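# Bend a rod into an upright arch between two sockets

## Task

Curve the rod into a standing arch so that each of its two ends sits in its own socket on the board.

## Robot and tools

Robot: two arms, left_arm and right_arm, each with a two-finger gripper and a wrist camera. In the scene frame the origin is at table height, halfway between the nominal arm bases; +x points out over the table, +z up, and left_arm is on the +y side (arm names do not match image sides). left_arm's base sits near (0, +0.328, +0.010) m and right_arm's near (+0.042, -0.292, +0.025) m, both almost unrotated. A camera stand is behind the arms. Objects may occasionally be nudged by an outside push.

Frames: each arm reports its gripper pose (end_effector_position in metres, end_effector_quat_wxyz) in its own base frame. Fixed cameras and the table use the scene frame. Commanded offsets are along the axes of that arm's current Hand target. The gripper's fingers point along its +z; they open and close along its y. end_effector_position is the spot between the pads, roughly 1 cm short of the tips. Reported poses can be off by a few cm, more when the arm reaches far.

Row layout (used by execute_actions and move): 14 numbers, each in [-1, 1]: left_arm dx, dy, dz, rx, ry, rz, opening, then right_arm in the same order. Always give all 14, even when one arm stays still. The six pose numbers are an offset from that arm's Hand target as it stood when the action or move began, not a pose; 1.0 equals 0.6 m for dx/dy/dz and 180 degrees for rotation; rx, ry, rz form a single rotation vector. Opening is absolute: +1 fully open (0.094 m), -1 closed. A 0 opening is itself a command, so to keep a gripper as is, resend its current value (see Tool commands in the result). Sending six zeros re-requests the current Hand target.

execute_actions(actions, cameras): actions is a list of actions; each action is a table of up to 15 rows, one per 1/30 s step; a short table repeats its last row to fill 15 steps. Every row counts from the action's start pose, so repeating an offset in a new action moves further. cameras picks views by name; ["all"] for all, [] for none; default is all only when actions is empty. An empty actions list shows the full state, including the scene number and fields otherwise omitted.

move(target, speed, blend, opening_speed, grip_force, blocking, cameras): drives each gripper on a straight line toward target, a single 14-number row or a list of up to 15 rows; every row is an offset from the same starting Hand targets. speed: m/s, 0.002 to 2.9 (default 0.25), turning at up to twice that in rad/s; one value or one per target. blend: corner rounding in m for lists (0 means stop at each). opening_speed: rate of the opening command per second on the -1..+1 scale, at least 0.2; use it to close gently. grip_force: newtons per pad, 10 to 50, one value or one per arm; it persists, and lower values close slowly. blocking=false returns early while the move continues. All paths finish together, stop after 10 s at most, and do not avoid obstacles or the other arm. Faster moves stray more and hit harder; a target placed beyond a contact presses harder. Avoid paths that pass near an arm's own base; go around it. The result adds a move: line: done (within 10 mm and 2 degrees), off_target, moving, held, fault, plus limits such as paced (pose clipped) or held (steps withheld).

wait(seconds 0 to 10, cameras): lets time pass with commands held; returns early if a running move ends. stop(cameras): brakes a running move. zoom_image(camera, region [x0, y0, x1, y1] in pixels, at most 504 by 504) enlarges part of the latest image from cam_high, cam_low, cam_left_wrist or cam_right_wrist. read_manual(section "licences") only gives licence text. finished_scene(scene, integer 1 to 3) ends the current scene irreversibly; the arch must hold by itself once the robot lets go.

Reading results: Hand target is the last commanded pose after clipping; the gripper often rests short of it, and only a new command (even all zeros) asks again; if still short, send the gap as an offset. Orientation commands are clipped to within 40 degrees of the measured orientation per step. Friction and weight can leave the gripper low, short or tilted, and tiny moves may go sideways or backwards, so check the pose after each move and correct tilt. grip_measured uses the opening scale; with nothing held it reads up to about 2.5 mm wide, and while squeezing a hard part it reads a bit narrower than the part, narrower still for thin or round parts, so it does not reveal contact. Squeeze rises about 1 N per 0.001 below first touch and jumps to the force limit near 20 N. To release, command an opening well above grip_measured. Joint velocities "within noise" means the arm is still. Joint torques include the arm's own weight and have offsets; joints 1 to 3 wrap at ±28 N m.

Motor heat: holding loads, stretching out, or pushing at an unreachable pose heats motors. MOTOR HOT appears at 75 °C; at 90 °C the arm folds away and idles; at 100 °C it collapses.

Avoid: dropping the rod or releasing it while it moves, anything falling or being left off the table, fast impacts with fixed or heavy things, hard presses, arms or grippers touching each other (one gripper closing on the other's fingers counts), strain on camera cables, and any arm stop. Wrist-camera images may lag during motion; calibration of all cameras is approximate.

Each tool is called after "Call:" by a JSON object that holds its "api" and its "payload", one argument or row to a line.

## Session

Call:
{"api": "execute_actions", "payload": {
  "actions": []
}}

Call:
{"api": "zoom_image", "payload": {
  "camera": "cam_high",
  "region": [280, 200, 460, 420]
}}

Scene clock: 0.00 s.
left_arm: end_effector_position=(+0.3639, +0.0528, +0.0813) grip_measured=+1.000 end_effector_quat_wxyz=(+0.559, -0.119, +0.807, +0.149) | right_arm: end_effector_position=(+0.3784, -0.0226, +0.0807) grip_measured=+1.000 end_effector_quat_wxyz=(+0.570, +0.045, +0.820, -0.034)
Joint positions: left_arm=[-0.057 1.521 0.287 0.862 -0.436 -0.049 0.094] | right_arm=[-0.019 1.524 0.298 0.868 0.088 0.029 0.094]
Joint velocities: within noise
Joint torques (N m): no reading
Motor temperatures (°C): left_arm=[22 24 30 34 22 23 22] | right_arm=[25 24 32 30 25 23 22]
Heat: left arm: 34 °C; right arm: 32 °C.
Hand target: left_arm +0.3697, +0.0531, +0.0948; +0.577, -0.125, +0.794, +0.146 | right_arm +0.3816, -0.0234, +0.0877; +0.578, +0.048, +0.814, -0.034
Tool commands: left_gripper/opening=+1.0 right_gripper/opening=+1.0
camera_calibration:
cam_left_wrist: T_world_to_cam=[[0.395962, -0.908296, -0.134957, -0.0759271], [-0.687314, -0.195693, -0.699503, 0.352506], [0.608945, 0.369734, -0.701771, -0.0654555], [0, 0, 0, 1]] pos_world=[0.312205, 0.0242197, 0.190397]
cam_right_wrist: T_world_to_cam=[[-0.0813139, -0.9964, -0.0239819, 0.0184596], [-0.735069, 0.0762022, -0.673696, 0.365797], [0.673098, -0.0371525, -0.738619, -0.0753145], [0, 0, 0, 1]] pos_world=[0.321081, -0.0122795, 0.19125]

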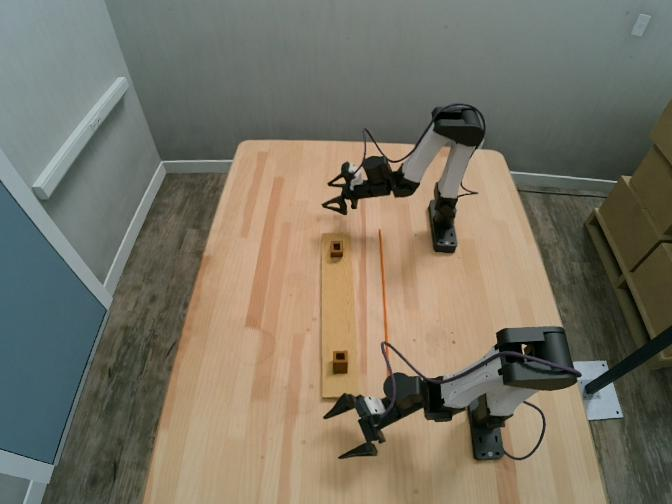

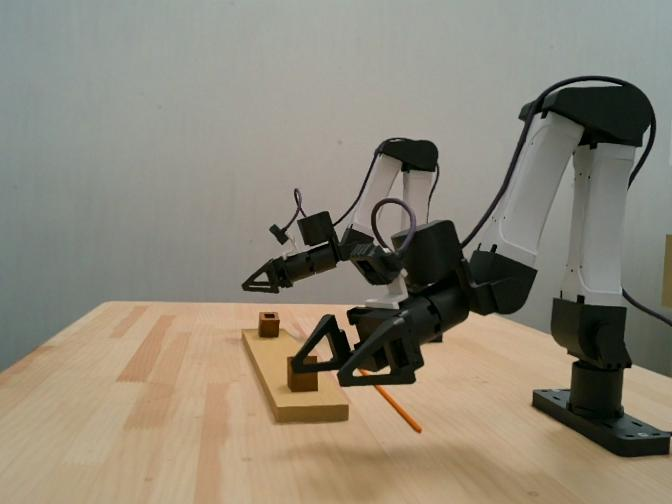

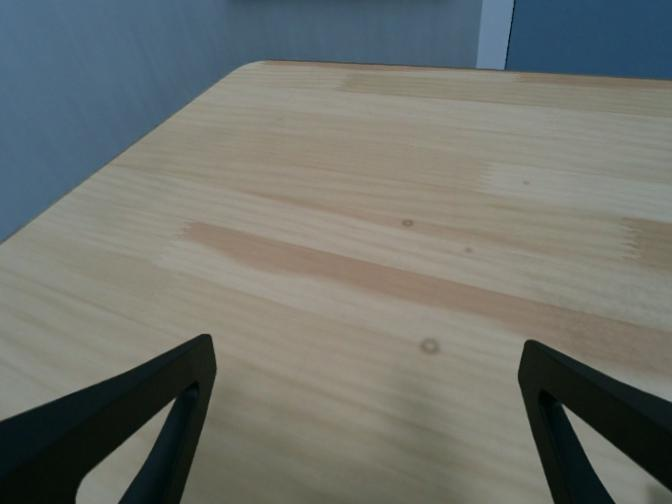

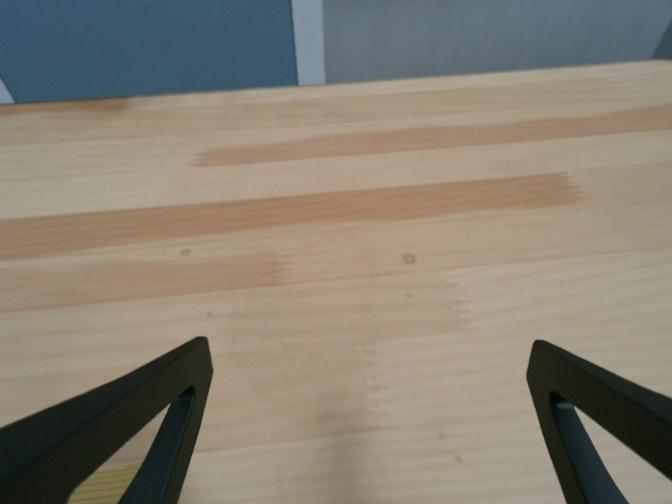

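Scaled by 2.291 from the camera's 672x504 image, which has a finer 960x720 frame.

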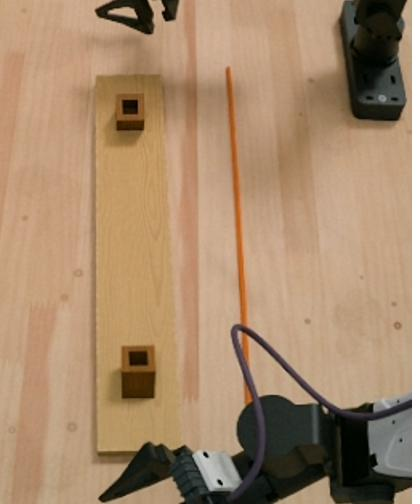

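Call:
{"api": "move", "payload": {
  "target": [
    [-0.0037, -0.0547, -0.1758, 0, 0.40, 0, 0.2, 0.0052, 0.0652, -0.1663, 0, 0.40, 0, 0.2],
    [0.1358, -0.1275, -0.2598, 0.3539, 0.2761, 0.5403, 0.2, 0.1792, 0.1518, -0.2668, -0.2982, 0.3233, -0.5089, 0.2]
  ],
  "speed": 0.35,
  "blend": [0.04, 0],
  "cameras": ["cam_high", "cam_left_wrist", "cam_right_wrist"]
}}

Scene clock: 19.93 s.
left_arm: end_effector_position=(+0.2270, -0.0772, +0.0482) grip_measured=+0.203 end_effector_quat_wxyz=(-0.089, +0.692, +0.715, +0.045) | right_arm: end_effector_position=(+0.2024, +0.0891, +0.0353) grip_measured=+0.202 end_effector_quat_wxyz=(+0.076, +0.716, -0.693, +0.051)
Joint positions: left_arm=[-0.431 1.629 1.045 -1.126 -0.143 1.095 0.057] | right_arm=[0.524 1.557 0.92 -1.052 0.139 -1.071 0.056]
Joint torques (N m): left_arm=[-0.49 -7.83 5.2 0.44 -0.24 0.24] | right_arm=[0.01 -8.06 4.49 0.36 0.02 -0.13]
Heat: left arm: 37 °C; right arm: 34 °C.
Hand target: left_arm +0.2359, -0.0787, +0.0559; -0.063, +0.697, +0.712, +0.061 | right_arm +0.2069, +0.0888, +0.0390; +0.060, +0.722, -0.687, +0.063
Off the commanded pose: left_arm 0.012 m, 4 deg | right_arm 0.006 m, 2 deg.
move: off_target (left_arm)
camera_calibration:
cam_left_wrist: T_world_to_cam=[[-0.999729, -0.0189659, 0.0135136, 0.234031], [-0.0070677, 0.800018, 0.599935, 0.0695767], [-0.0221894, 0.599677, -0.799935, 0.208616], [0, 0, 0, 1]] pos_world=[0.239089, -0.176326, 0.121975]
cam_right_wrist: T_world_to_cam=[[0.99731, 0.00706779, -0.0729552, -0.191715], [0.0501369, -0.791839, 0.608668, 0.0705042], [-0.0534668, -0.610689, -0.790064, 0.213764], [0, 0, 0, 1]] pos_world=[0.199093, 0.187726, 0.111987]
Images, in order (width x height): cam_high 672x504, cam_left_wrist 672x504, cam_right_wrist 672x504.

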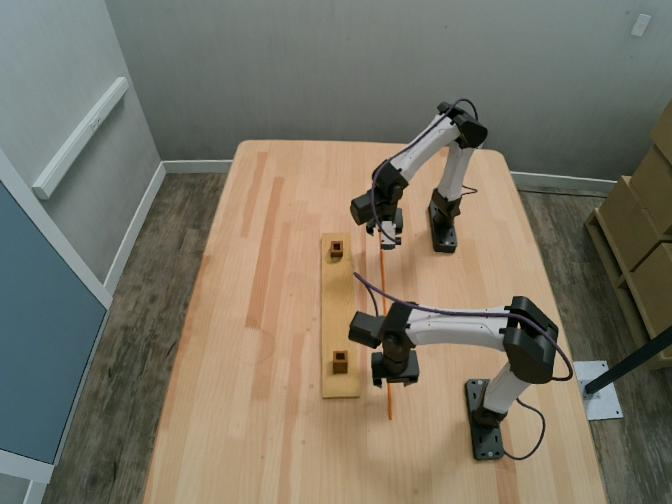

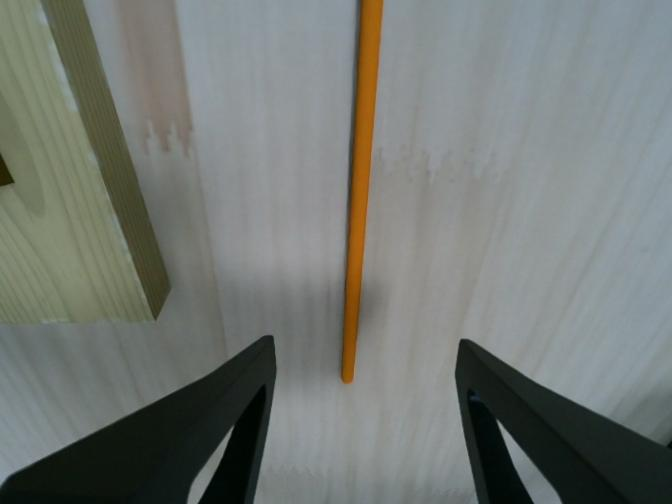

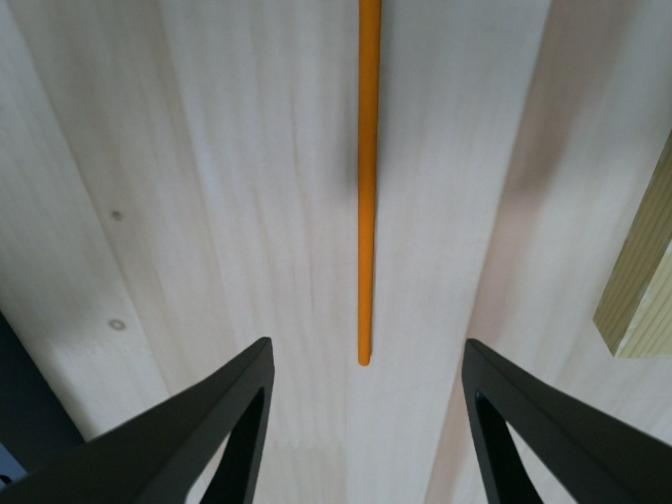

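Call:
{"api": "move", "payload": {
  "target": [
    [-0.01, 0, 0.0694, -0.022, 0, 0.01, 0.2, -0.0168, 0.0045, 0.072, 0, 0, 0, 0.2],
    [-0.0134, 0.0001, 0.0891, -0.022, 0, 0.01, 0.2, -0.0202, 0.0045, 0.0917, 0, 0, 0, 0.2],
    [-0.0134, 0.0001, 0.0891, -0.022, 0, 0.01, -1.0, -0.0202, 0.0045, 0.0917, 0, 0, 0, -1.0],
    [0.0041, 0, -0.0095, -0.022, 0, 0.01, -1.0, -0.0028, 0.0045, -0.0069, 0, 0, 0, -1.0]
  ],
  "speed": [0.2, 0.05, 0.05, 0.15],
  "blend": [0.005, 0, 0, 0],
  "opening_speed": 0.7,
  "cameras": ["cam_high", "cam_low", "cam_left_wrist", "cam_right_wrist"]
}}

Call:
{"api": "zoom_image", "payload": {
  "camera": "cam_high",
  "region": [310, 225, 365, 265]
}}

Call:
{"api": "zoom_image", "payload": {
  "camera": "cam_high",
  "region": [310, 340, 365, 390]
}}

Scene clock: 32.13 s.
left_arm: end_effector_position=(+0.2303, -0.0764, +0.0493) grip_measured=-0.875 end_effector_quat_wxyz=(-0.053, +0.709, +0.700, +0.075) | right_arm: end_effector_position=(+0.1991, +0.0894, +0.0322) grip_measured=-0.926 end_effector_quat_wxyz=(+0.071, +0.720, -0.688, +0.056)
Joint positions: left_arm=[-0.447 1.55 0.974 -1.044 -0.177 1.132 0.006] | right_arm=[0.538 1.54 0.891 -1.029 0.145 -1.071 0.003]
Joint torques (N m): left_arm=[-0.44 -6.64 7.61 0.18 -0.2 0.22] | right_arm=[0.02 -7.25 7.35 -0.04 -0.07 0.02]
Heat: left arm: 35 °C; right arm: 34 °C.
Hand target: left_arm +0.2359, -0.0773, +0.0620; -0.040, +0.710, +0.698, +0.085 | right_arm +0.2041, +0.0911, +0.0428; +0.060, +0.722, -0.687, +0.063
Off the commanded pose: left_arm 0.014 m, 2 deg | right_arm 0.012 m, 2 deg.
move: off_target (left_arm, right_arm)
camera_calibration:
cam_left_wrist: T_world_to_cam=[[-0.996483, 0.0354474, -0.0759279, 0.245152], [-0.0164352, 0.805839, 0.591907, 0.0713431], [0.0821672, 0.591073, -0.802422, 0.184405], [0, 0, 0, 1]] pos_world=[0.23031, -0.175178, 0.124356]
cam_right_wrist: T_world_to_cam=[[0.997927, 0.0215148, -0.0606585, -0.190417], [0.0540846, -0.791216, 0.609141, 0.0719059], [-0.0348884, -0.611159, -0.790739, 0.207712], [0, 0, 0, 1]] pos_world=[0.19338, 0.187935, 0.108894]

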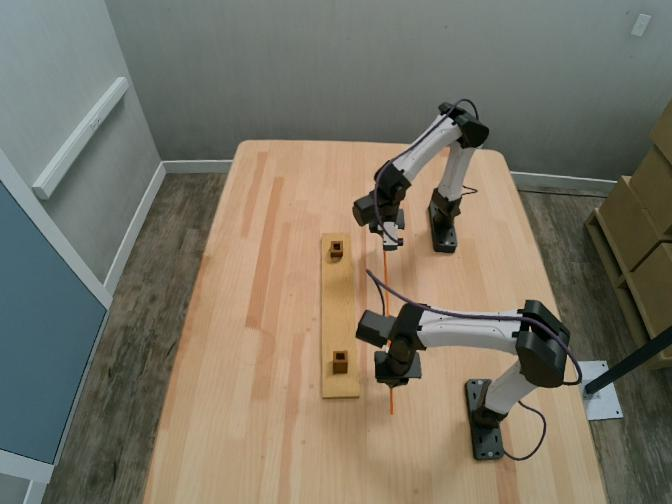

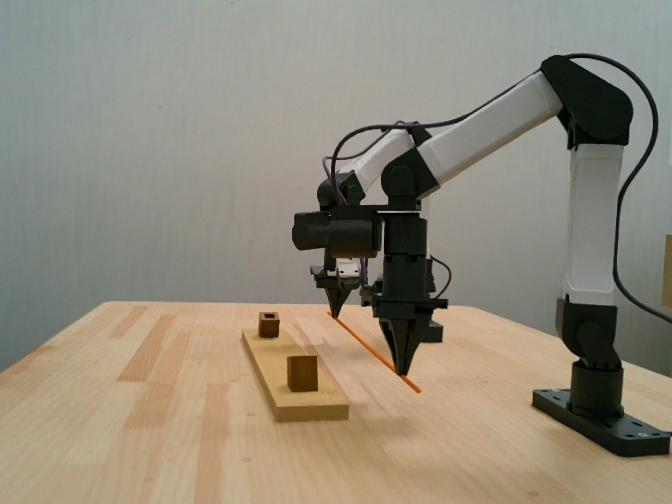

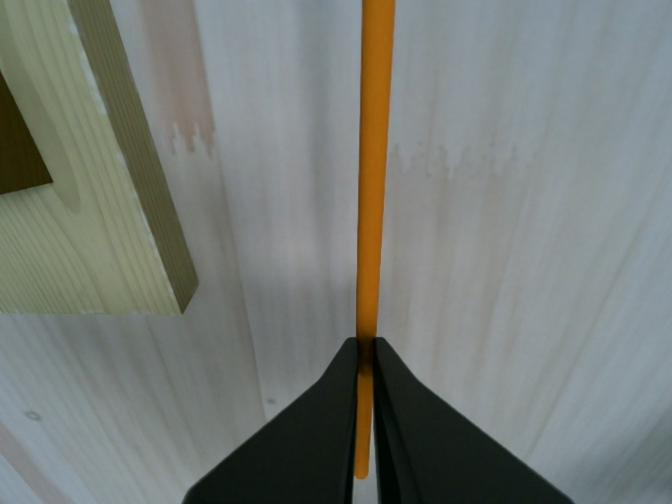

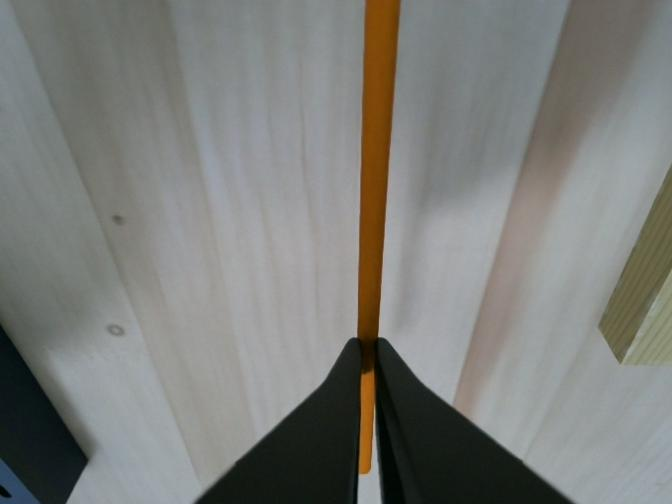

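Scaled by 9.164 from the camera's 672x504 image, which has a finer 960x720 frame.

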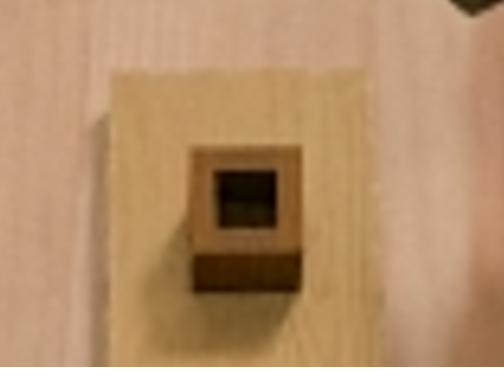

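Scaled by 9.164 from the camera's 672x504 image, which has a finer 960x720 frame.

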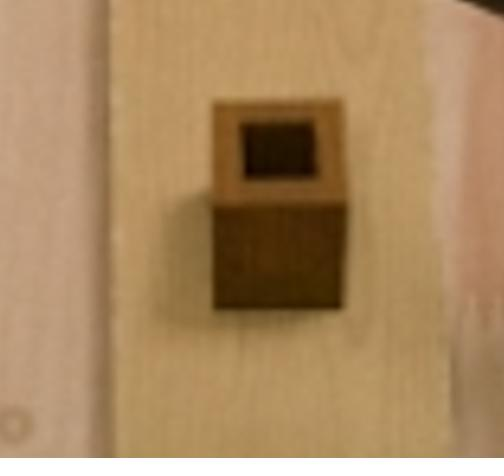

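Call:
{"api": "move", "payload": {
  "target": [0.0535, 0.2007, -0.3002, -0.4911, 0.0197, -0.1057, -1.0, 0.0729, -0.2145, -0.3062, 0.5156, -0.0083, 0.0828, -1.0],
  "speed": 0.24,
  "cameras": ["cam_low", "cam_left_wrist", "cam_right_wrist"]
}}

Scene clock: 43.27 s.
left_arm: end_effector_position=(+0.3439, -0.0843, +0.2403) grip_measured=-0.875 end_effector_quat_wxyz=(+0.442, +0.445, +0.538, +0.563) | right_arm: end_effector_position=(+0.3327, +0.0898, +0.2284) grip_measured=-0.926 end_effector_quat_wxyz=(+0.489, -0.465, +0.510, -0.533)
Joint positions: left_arm=[-0.609 1.176 0.422 0.791 -0.824 1.623 0.006] | right_arm=[0.582 1.116 0.312 0.862 0.67 -1.604 0.003]
Joint torques (N m): left_arm=[0.59 -2.4 6.28 2.5 -0.04 0.16] | right_arm=[-1.25 -1.87 5.68 2.85 -0.33 -0.02]
Heat: left arm: 36 °C; right arm: 35 °C.
Hand target: left_arm +0.3448, -0.0799, +0.2520; +0.458, +0.421, +0.538, +0.569 | right_arm +0.3332, +0.0864, +0.2313; +0.495, -0.457, +0.507, -0.537
Off the commanded pose: left_arm 0.013 m, 3 deg | right_arm 0.005 m, 1 deg.
move: off_target (left_arm)
camera_calibration:
cam_left_wrist: T_world_to_cam=[[0.0641638, 0.0517767, -0.996595, 0.231012], [-0.619836, 0.784731, 0.000862705, 0.31426], [0.782104, 0.61767, 0.0824444, -0.118044], [0, 0, 0, 1]] pos_world=[0.27229, -0.185659, 0.239687]
cam_right_wrist: T_world_to_cam=[[-0.00970039, -0.0188919, 0.999774, -0.215257], [-0.534719, -0.844765, -0.0211509, 0.290085], [0.844974, -0.534803, -0.00190727, -0.112102], [0, 0, 0, 1]] pos_world=[0.24775, 0.181035, 0.22113]
Images, in order (width x height): cam_low 672x504, cam_left_wrist 672x504, cam_right_wrist 672x504.

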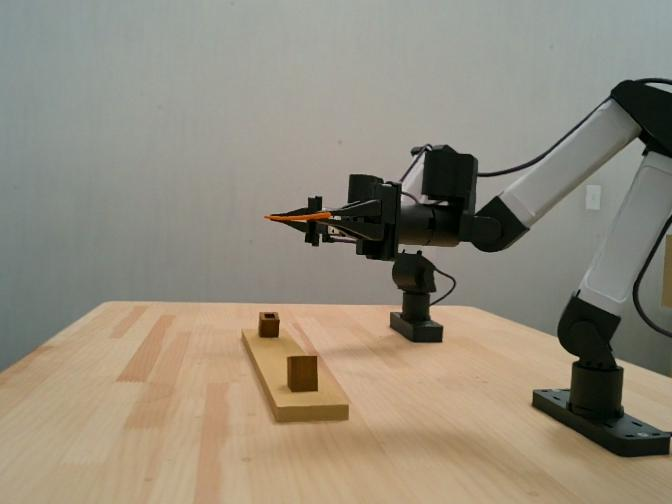

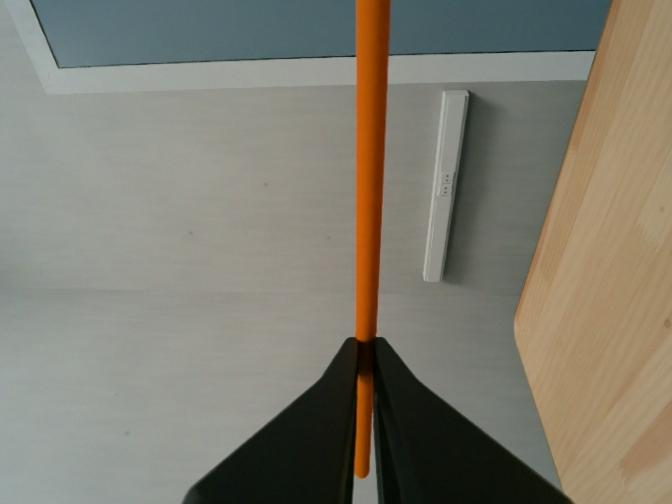

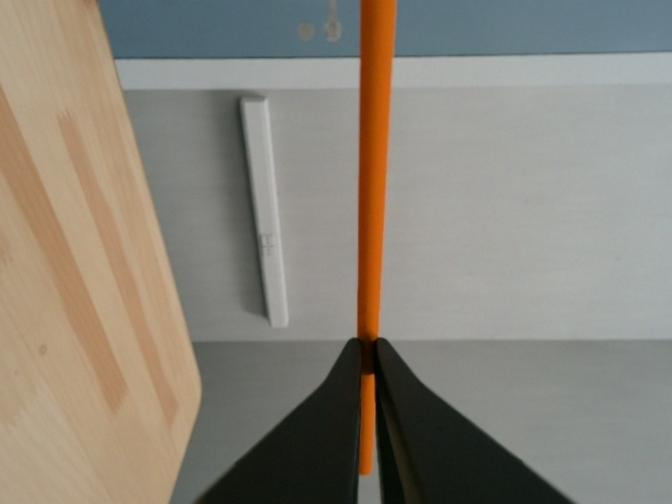

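Call:
{"api": "move", "payload": {
  "target": [
    [0, 0, 0, 0, 0, 0, -1.0, 0, 0, 0, 0, 0, 0, -0.3],
    [0, 0, 0, 0, 0, 0, -1.0, 0, 0, 0.0283, 0, 0, 0, -0.3],
    [0, 0, 0, 0, 0, 0, -1.0, 0, 0, 0.0283, 0, 0, 0, -1.0]
  ],
  "speed": 0.06,
  "opening_speed": 0.9,
  "cameras": ["cam_right_wrist"]
}}

Scene clock: 50.23 s.
left_arm: end_effector_position=(+0.3436, -0.0830, +0.2402) grip_measured=-0.875 end_effector_quat_wxyz=(+0.438, +0.444, +0.539, +0.566) | right_arm: end_effector_position=(+0.3446, +0.0805, +0.2133) grip_measured=-0.992 end_effector_quat_wxyz=(+0.471, -0.474, +0.517, -0.535)
Joint positions: left_arm=[-0.609 1.176 0.422 0.791 -0.832 1.629 0.006] | right_arm=[0.524 1.186 0.312 0.894 0.631 -1.604 0]
Joint torques (N m): left_arm=[0.61 -2.36 6.28 2.5 -0.03 0.1] | right_arm=[-1.1 -2.11 8.87 2.84 -0.37 0.03]
Motor temperatures (°C): left_arm=[22 27 34 38 22 23 23] | right_arm=[25 26 36 35 25 23 23]
Heat: left arm: 38 °C; right arm: 36 °C.
Hand target: left_arm +0.3448, -0.0799, +0.2520; +0.458, +0.421, +0.538, +0.569 | right_arm +0.3501, +0.0848, +0.2325; +0.495, -0.457, +0.507, -0.537
Off the commanded pose: left_arm 0.012 m, 4 deg | right_arm 0.020 m, 4 deg.
move: off_target (left_arm, right_arm); target 3's new opening was sent with right_arm's hand 0.020 m and 4 deg from that target
camera_calibration:
cam_right_wrist: T_world_to_cam=[[0.0219305, 0.00244486, 0.999757, -0.212755], [-0.551546, -0.834025, 0.0141382, 0.285715], [0.833856, -0.551722, -0.0169421, -0.118629], [0, 0, 0, 1]] pos_world=[0.26117, 0.173363, 0.206654]
Images, in order (width x height): cam_right_wrist 672x504.

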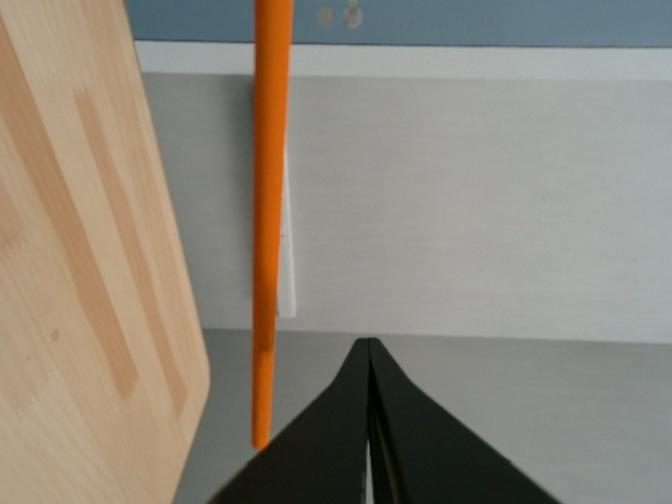

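Call:
{"api": "move", "payload": {
  "target": [
    [0, 0, 0, 0, 0, 0, -1.0, 0, 0, -0.1, 0, 0, 0, -1.0],
    [0, 0, 0, 0, 0, 0, -1.0, -0.0195, 0.04, -0.1045, -0.0072, 0, 0.041, 0.8]
  ],
  "speed": 0.12,
  "opening_speed": 1.5,
  "cameras": ["cam_high", "cam_low", "cam_right_wrist"]
}}

Scene clock: 60.37 s.
left_arm: end_effector_position=(+0.3436, -0.0830, +0.2402) grip_measured=-0.875 end_effector_quat_wxyz=(+0.438, +0.444, +0.539, +0.566) | right_arm: end_effector_position=(+0.2929, +0.1015, +0.2027) grip_measured=+0.798 end_effector_quat_wxyz=(+0.510, -0.442, +0.538, -0.505)
Joint positions: left_arm=[-0.609 1.176 0.422 0.791 -0.832 1.629 0.006] | right_arm=[0.776 1.059 0.183 0.922 0.866 -1.504 0.084]
Joint torques (N m): left_arm=[0.59 -2.36 6.27 2.5 -0.03 0.1] | right_arm=[0.27 -0.99 5.33 2.69 -0.03 0.31]
Heat: left arm: 39 °C; right arm: 37 °C.
Hand target: left_arm +0.3448, -0.0799, +0.2520; +0.458, +0.421, +0.538, +0.569 | right_arm +0.2905, +0.1024, +0.2044; +0.524, -0.429, +0.541, -0.499
Off the commanded pose: left_arm 0.012 m, 4 deg | right_arm 0.003 m, 2 deg.
move: off_target (left_arm); target 2's new opening was sent with right_arm's hand 0.003 m and 3 deg from that target
camera_calibration:
cam_right_wrist: T_world_to_cam=[[-0.00260181, -0.118147, 0.992993, -0.180369], [-0.534291, -0.839215, -0.10125, 0.293724], [0.845297, -0.53081, -0.0609412, -0.0606754], [0, 0, 0, 1]] pos_world=[0.207753, 0.19298, 0.205147]
Images, in order (width x height): cam_high 672x504, cam_low 672x504, cam_right_wrist 672x504.

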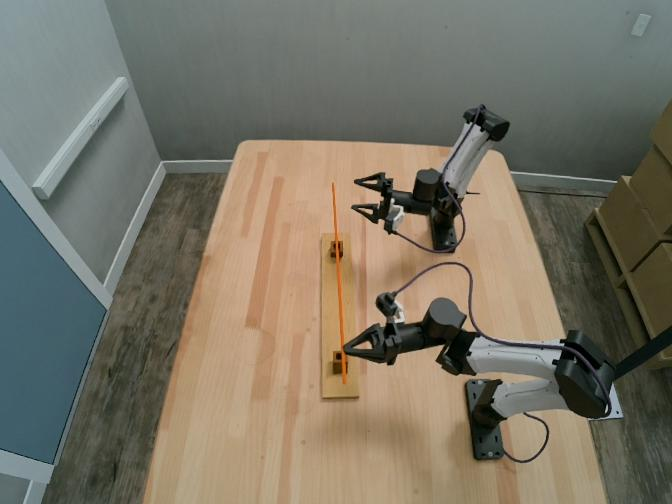

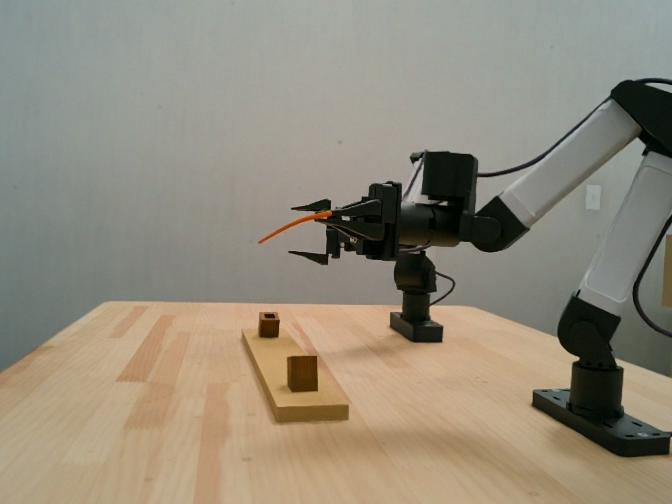

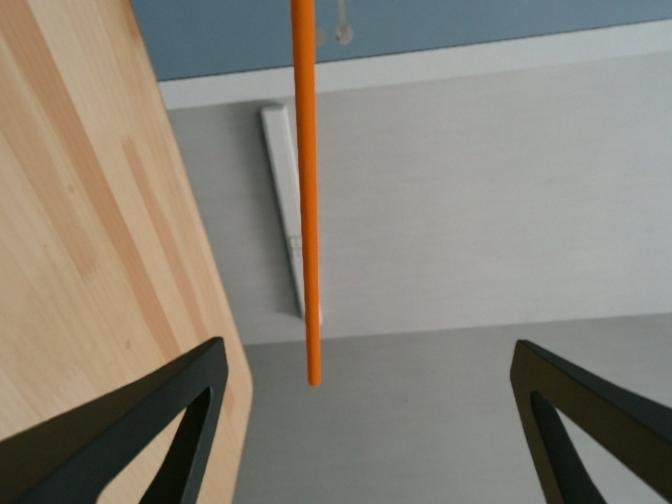

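Call:
{"api": "move", "payload": {
  "target": [
    [0, 0, 0, 0, 0, 0, -1.0, -0.0075, 0.0098, 0.1178, 0, 0, 0, 0.8],
    [0, 0, 0, 0, 0, 0, -1.0, -0.0075, 0.0098, 0.1178, 0, 0, 0, -1.0]
  ],
  "speed": 0.12,
  "opening_speed": 1.0,
  "cameras": ["cam_high", "cam_low", "cam_right_wrist"]
}}

Scene clock: 68.10 s.
left_arm: end_effector_position=(+0.3436, -0.0830, +0.2402) grip_measured=-0.875 end_effector_quat_wxyz=(+0.438, +0.444, +0.539, +0.566) | right_arm: end_effector_position=(+0.3551, +0.0960, +0.1862) grip_measured=-0.894 end_effector_quat_wxyz=(+0.495, -0.450, +0.546, -0.505)
Joint positions: left_arm=[-0.609 1.176 0.422 0.791 -0.832 1.629 0.006] | right_arm=[0.561 1.385 0.312 1.072 0.667 -1.484 0.005]
Joint torques (N m): left_arm=[0.61 -2.36 6.28 2.5 -0.03 0.1] | right_arm=[-1.1 -3.03 8.08 2.8 -0.37 0.29]
Heat: left arm: 40 °C; right arm: 38 °C.
Hand target: left_arm +0.3448, -0.0799, +0.2520; +0.458, +0.421, +0.538, +0.569 | right_arm +0.3616, +0.1012, +0.2024; +0.524, -0.429, +0.541, -0.499
Off the commanded pose: left_arm 0.012 m, 4 deg | right_arm 0.018 m, 4 deg.
move: off_target (left_arm, right_arm); target 2's new opening was sent with right_arm's hand 0.019 m and 5 deg from that target
camera_calibration:
cam_right_wrist: T_world_to_cam=[[0.0278352, -0.105409, 0.994039, -0.176595], [-0.549661, -0.832205, -0.072856, 0.320186], [0.834924, -0.544357, -0.0811037, -0.108469], [0, 0, 0, 1]] pos_world=[0.271473, 0.1888, 0.190073]
Images, in order (width x height): cam_high 672x504, cam_low 672x504, cam_right_wrist 672x504.

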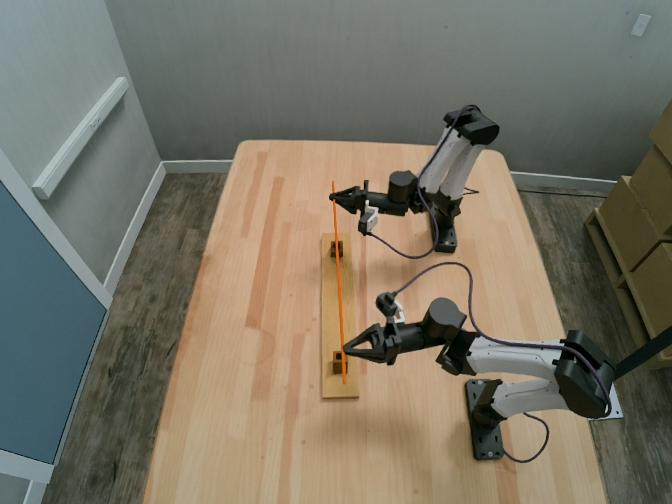

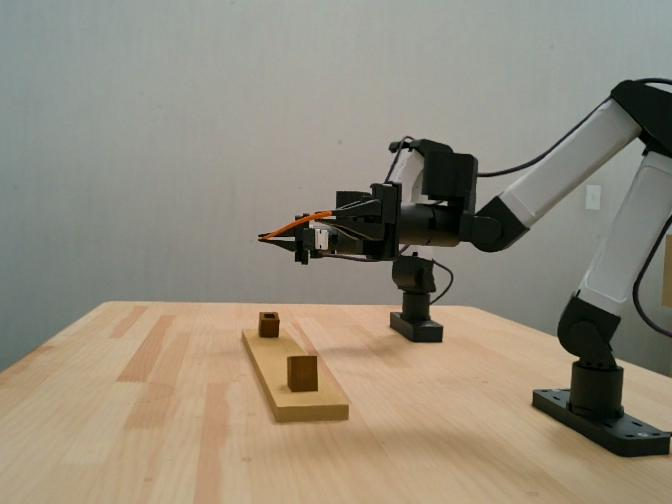

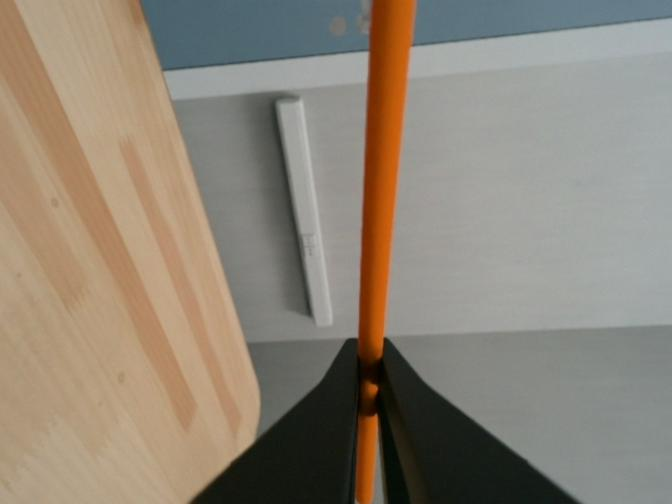

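Call:
{"api": "move", "payload": {
  "target": [
    [0, 0, 0, 0, 0, 0, -1.0, 0, 0, 0, -0.0034, 0, 0.0191, -1.0],
    [0, 0, 0, 0, 0, 0, 0.2, 0, 0, 0, -0.0034, 0, 0.0191, -1.0],
    [0, 0, 0.0317, 0, 0, 0, 0.2, 0, 0, 0, -0.0034, 0, 0.0191, -1.0],
    [0, 0, 0.0317, 0, 0, 0, -1.0, 0, 0, 0, -0.0034, 0, 0.0191, -1.0]
  ],
  "speed": 0.07,
  "opening_speed": 1.2,
  "cameras": ["cam_high", "cam_low", "cam_left_wrist"]
}}

Scene clock: 76.87 s.
left_arm: end_effector_position=(+0.3575, -0.0705, +0.2289) grip_measured=-0.852 end_effector_quat_wxyz=(+0.420, +0.450, +0.544, +0.570) | right_arm: end_effector_position=(+0.3551, +0.0963, +0.1862) grip_measured=-0.894 end_effector_quat_wxyz=(+0.511, -0.433, +0.559, -0.489)
Joint positions: left_arm=[-0.539 1.233 0.43 0.808 -0.784 1.629 0.007] | right_arm=[0.561 1.385 0.312 1.072 0.665 -1.423 0.005]
Joint torques (N m): left_arm=[0.43 -2.55 8.99 2.51 0.1 0.03] | right_arm=[-1.17 -4.37 8.43 2.45 -0.37 0.35]
Heat: left arm: 41 °C; right arm: 39 °C.
Hand target: left_arm +0.3633, -0.0755, +0.2533; +0.458, +0.421, +0.538, +0.569 | right_arm +0.3616, +0.1012, +0.2024; +0.536, -0.415, +0.557, -0.480
Off the commanded pose: left_arm 0.026 m, 5 deg | right_arm 0.018 m, 4 deg.
move: off_target (left_arm, right_arm); target 2's new opening was sent with left_arm's hand 0.012 m and 4 deg from that target; target 4's new opening was sent with left_arm's hand 0.026 m and 6 deg from that target
camera_calibration:
cam_left_wrist: T_world_to_cam=[[0.0342824, 0.0774126, -0.99641, 0.230478], [-0.643181, 0.764806, 0.0372898, 0.310388], [0.764947, 0.639593, 0.0760097, -0.12708], [0, 0, 0, 1]] pos_world=[0.288943, -0.173949, 0.227735]
Images, in order (width x height): cam_high 672x504, cam_low 672x504, cam_left_wrist 672x504.

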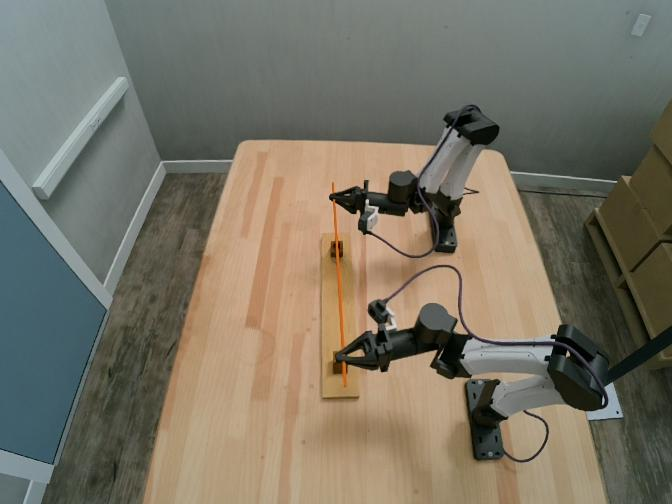

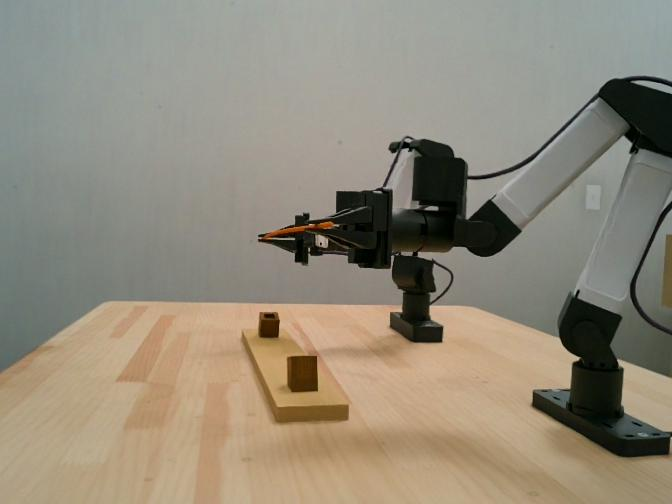

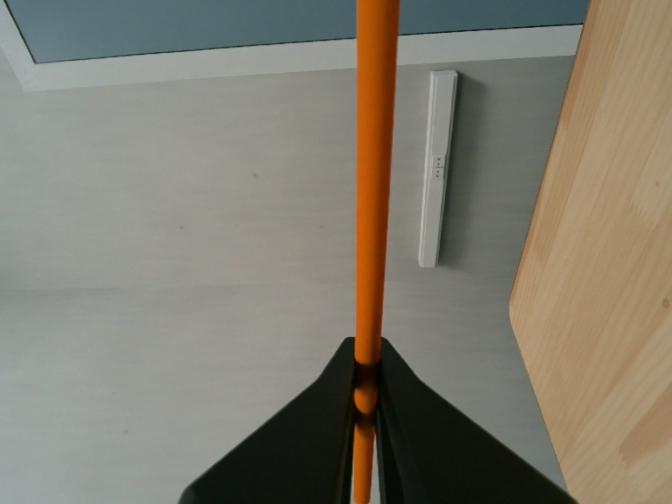

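Call:
{"api": "move", "payload": {
  "target": [
    [-0.0171, -0.0279, -0.0034, 0.0299, 0, -0.1696, -1.0, -0.01, 0.0093, -0.0092, -0.0212, 0, 0.1204, -1.0],
    [-0.0634, -0.0561, -0.0135, 0.0598, 0, -0.3392, -1.0, -0.0412, 0.023, -0.0203, -0.0482, 0, 0.2736, -1.0],
    [-0.1406, -0.0835, -0.031, 0.0897, 0, -0.5088, -1.0, -0.0947, 0.0408, -0.0335, -0.0772, 0, 0.4377, -1.0]
  ],
  "speed": 0.16,
  "blend": [0.01, 0.01, 0],
  "cameras": ["all"]
}}

Call:
{"api": "zoom_image", "payload": {
  "camera": "cam_high",
  "region": [305, 190, 375, 260]
}}

Call:
{"api": "zoom_image", "payload": {
  "camera": "cam_high",
  "region": [305, 310, 385, 390]
}}

Call:
{"api": "zoom_image", "payload": {
  "camera": "cam_low",
  "region": [220, 240, 360, 420]
}}

Scene clock: 92.43 s.
left_arm: end_effector_position=(+0.3598, -0.1528, +0.1760) grip_measured=-0.852 end_effector_quat_wxyz=(+0.640, +0.022, +0.766, +0.058) | right_arm: end_effector_position=(+0.3414, +0.1542, +0.1724) grip_measured=-0.894 end_effector_quat_wxyz=(+0.657, -0.068, +0.751, -0.017)
Joint positions: left_arm=[-0.714 1.399 0.523 0.633 -0.761 -0.05 0.007] | right_arm=[0.702 1.32 0.389 0.761 0.631 -0.016 0.005]
Joint torques (N m): left_arm=[-0.53 -4.21 9.22 2.45 -0.05 -0.79] | right_arm=[0.09 -3.67 9.39 2.44 -0.32 1.18]
Motor temperatures (°C): left_arm=[22 26 38 43 22 23 24] | right_arm=[25 26 40 39 25 23 24]
Heat: left arm: 43 °C; right arm: 40 °C.
Hand target: left_arm +0.3678, -0.1618, +0.2031; +0.669, -0.037, +0.742, -0.003 | right_arm +0.3474, +0.1632, +0.1890; +0.668, -0.025, +0.743, +0.034
Off the commanded pose: left_arm 0.030 m, 11 deg | right_arm 0.020 m, 8 deg.
move: off_target (left_arm, right_arm)
camera_calibration:
cam_left_wrist: T_world_to_cam=[[0.0870241, -0.986863, -0.136119, -0.148897], [-0.591486, 0.0587616, -0.804171, 0.398438], [0.801605, 0.150495, -0.578602, -0.0449175], [0, 0, 0, 1]] pos_world=[0.284635, -0.163594, 0.274156]
cam_right_wrist: T_world_to_cam=[[0.114776, -0.988887, 0.0944933, 0.105164], [-0.566514, -0.143296, -0.811497, 0.386868], [0.81602, 0.039609, -0.576665, -0.0646222], [0, 0, 0, 1]] pos_world=[0.259829, 0.161991, 0.26674]

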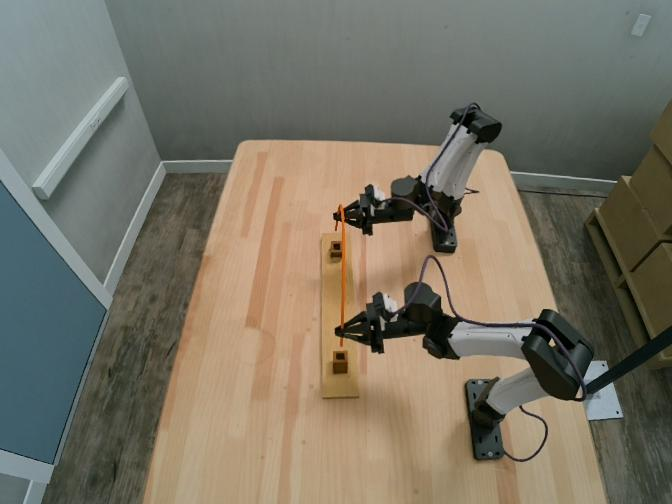

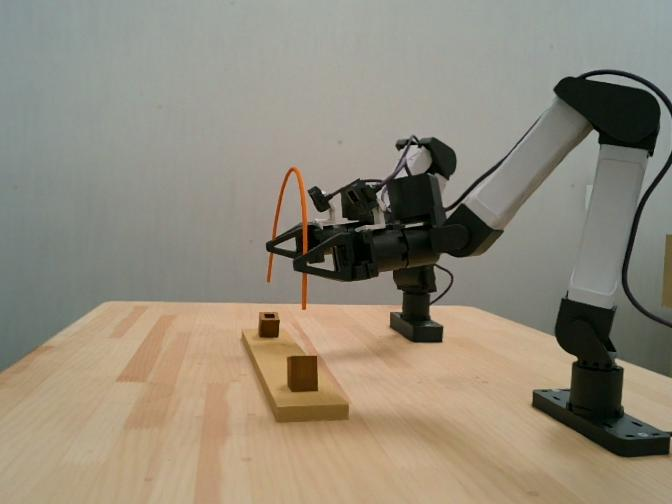

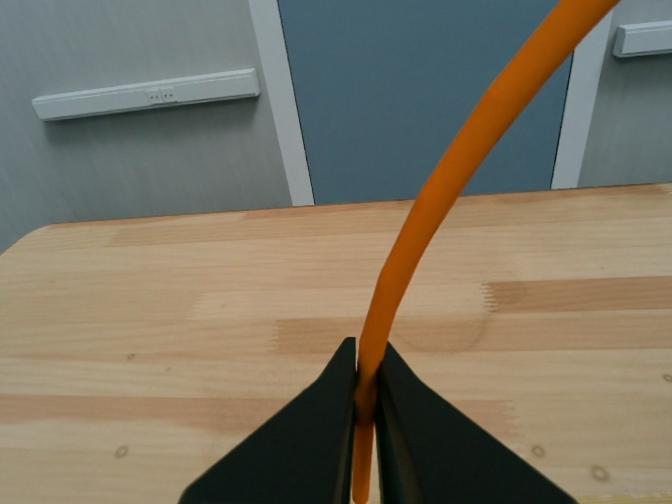

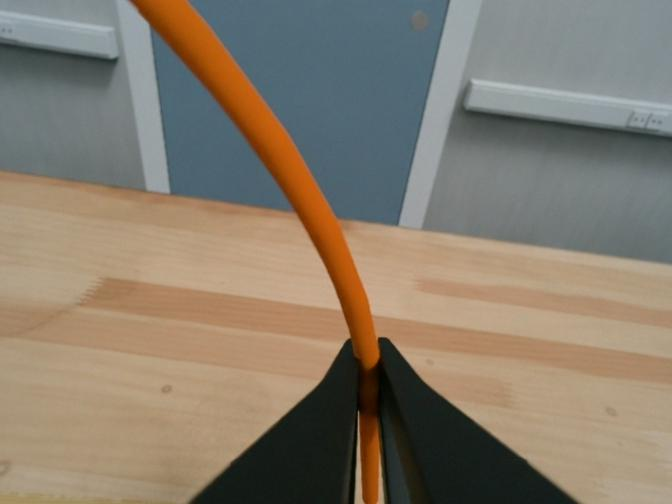

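Scaled by 7.200 from the camera's 672x504 image, which has a finer 960x720 frame.

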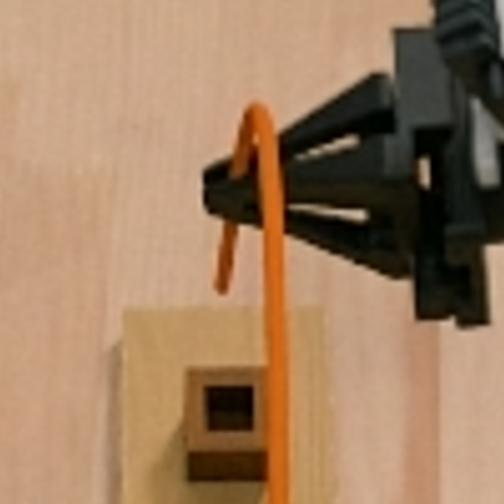

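Scaled by 6.300 from the camera's 672x504 image, which has a finer 960x720 frame.

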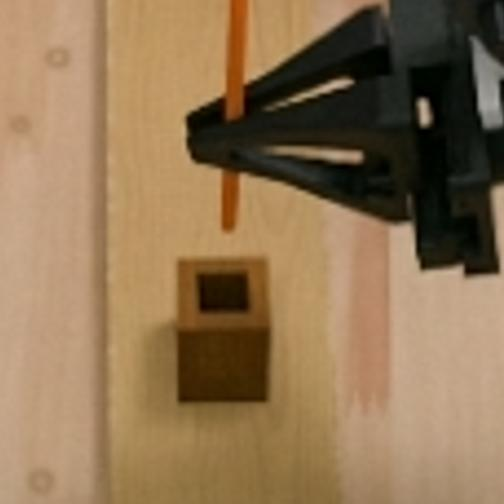

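Scaled by 2.800 from the camera's 672x504 image, which has a finer 960x720 frame.

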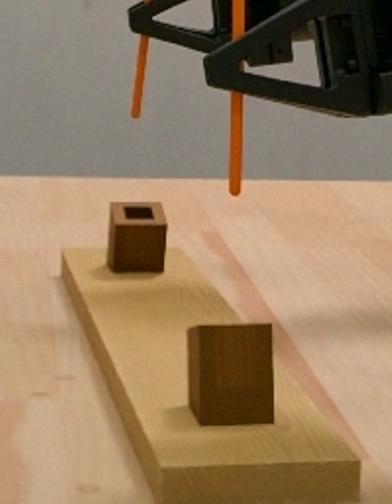

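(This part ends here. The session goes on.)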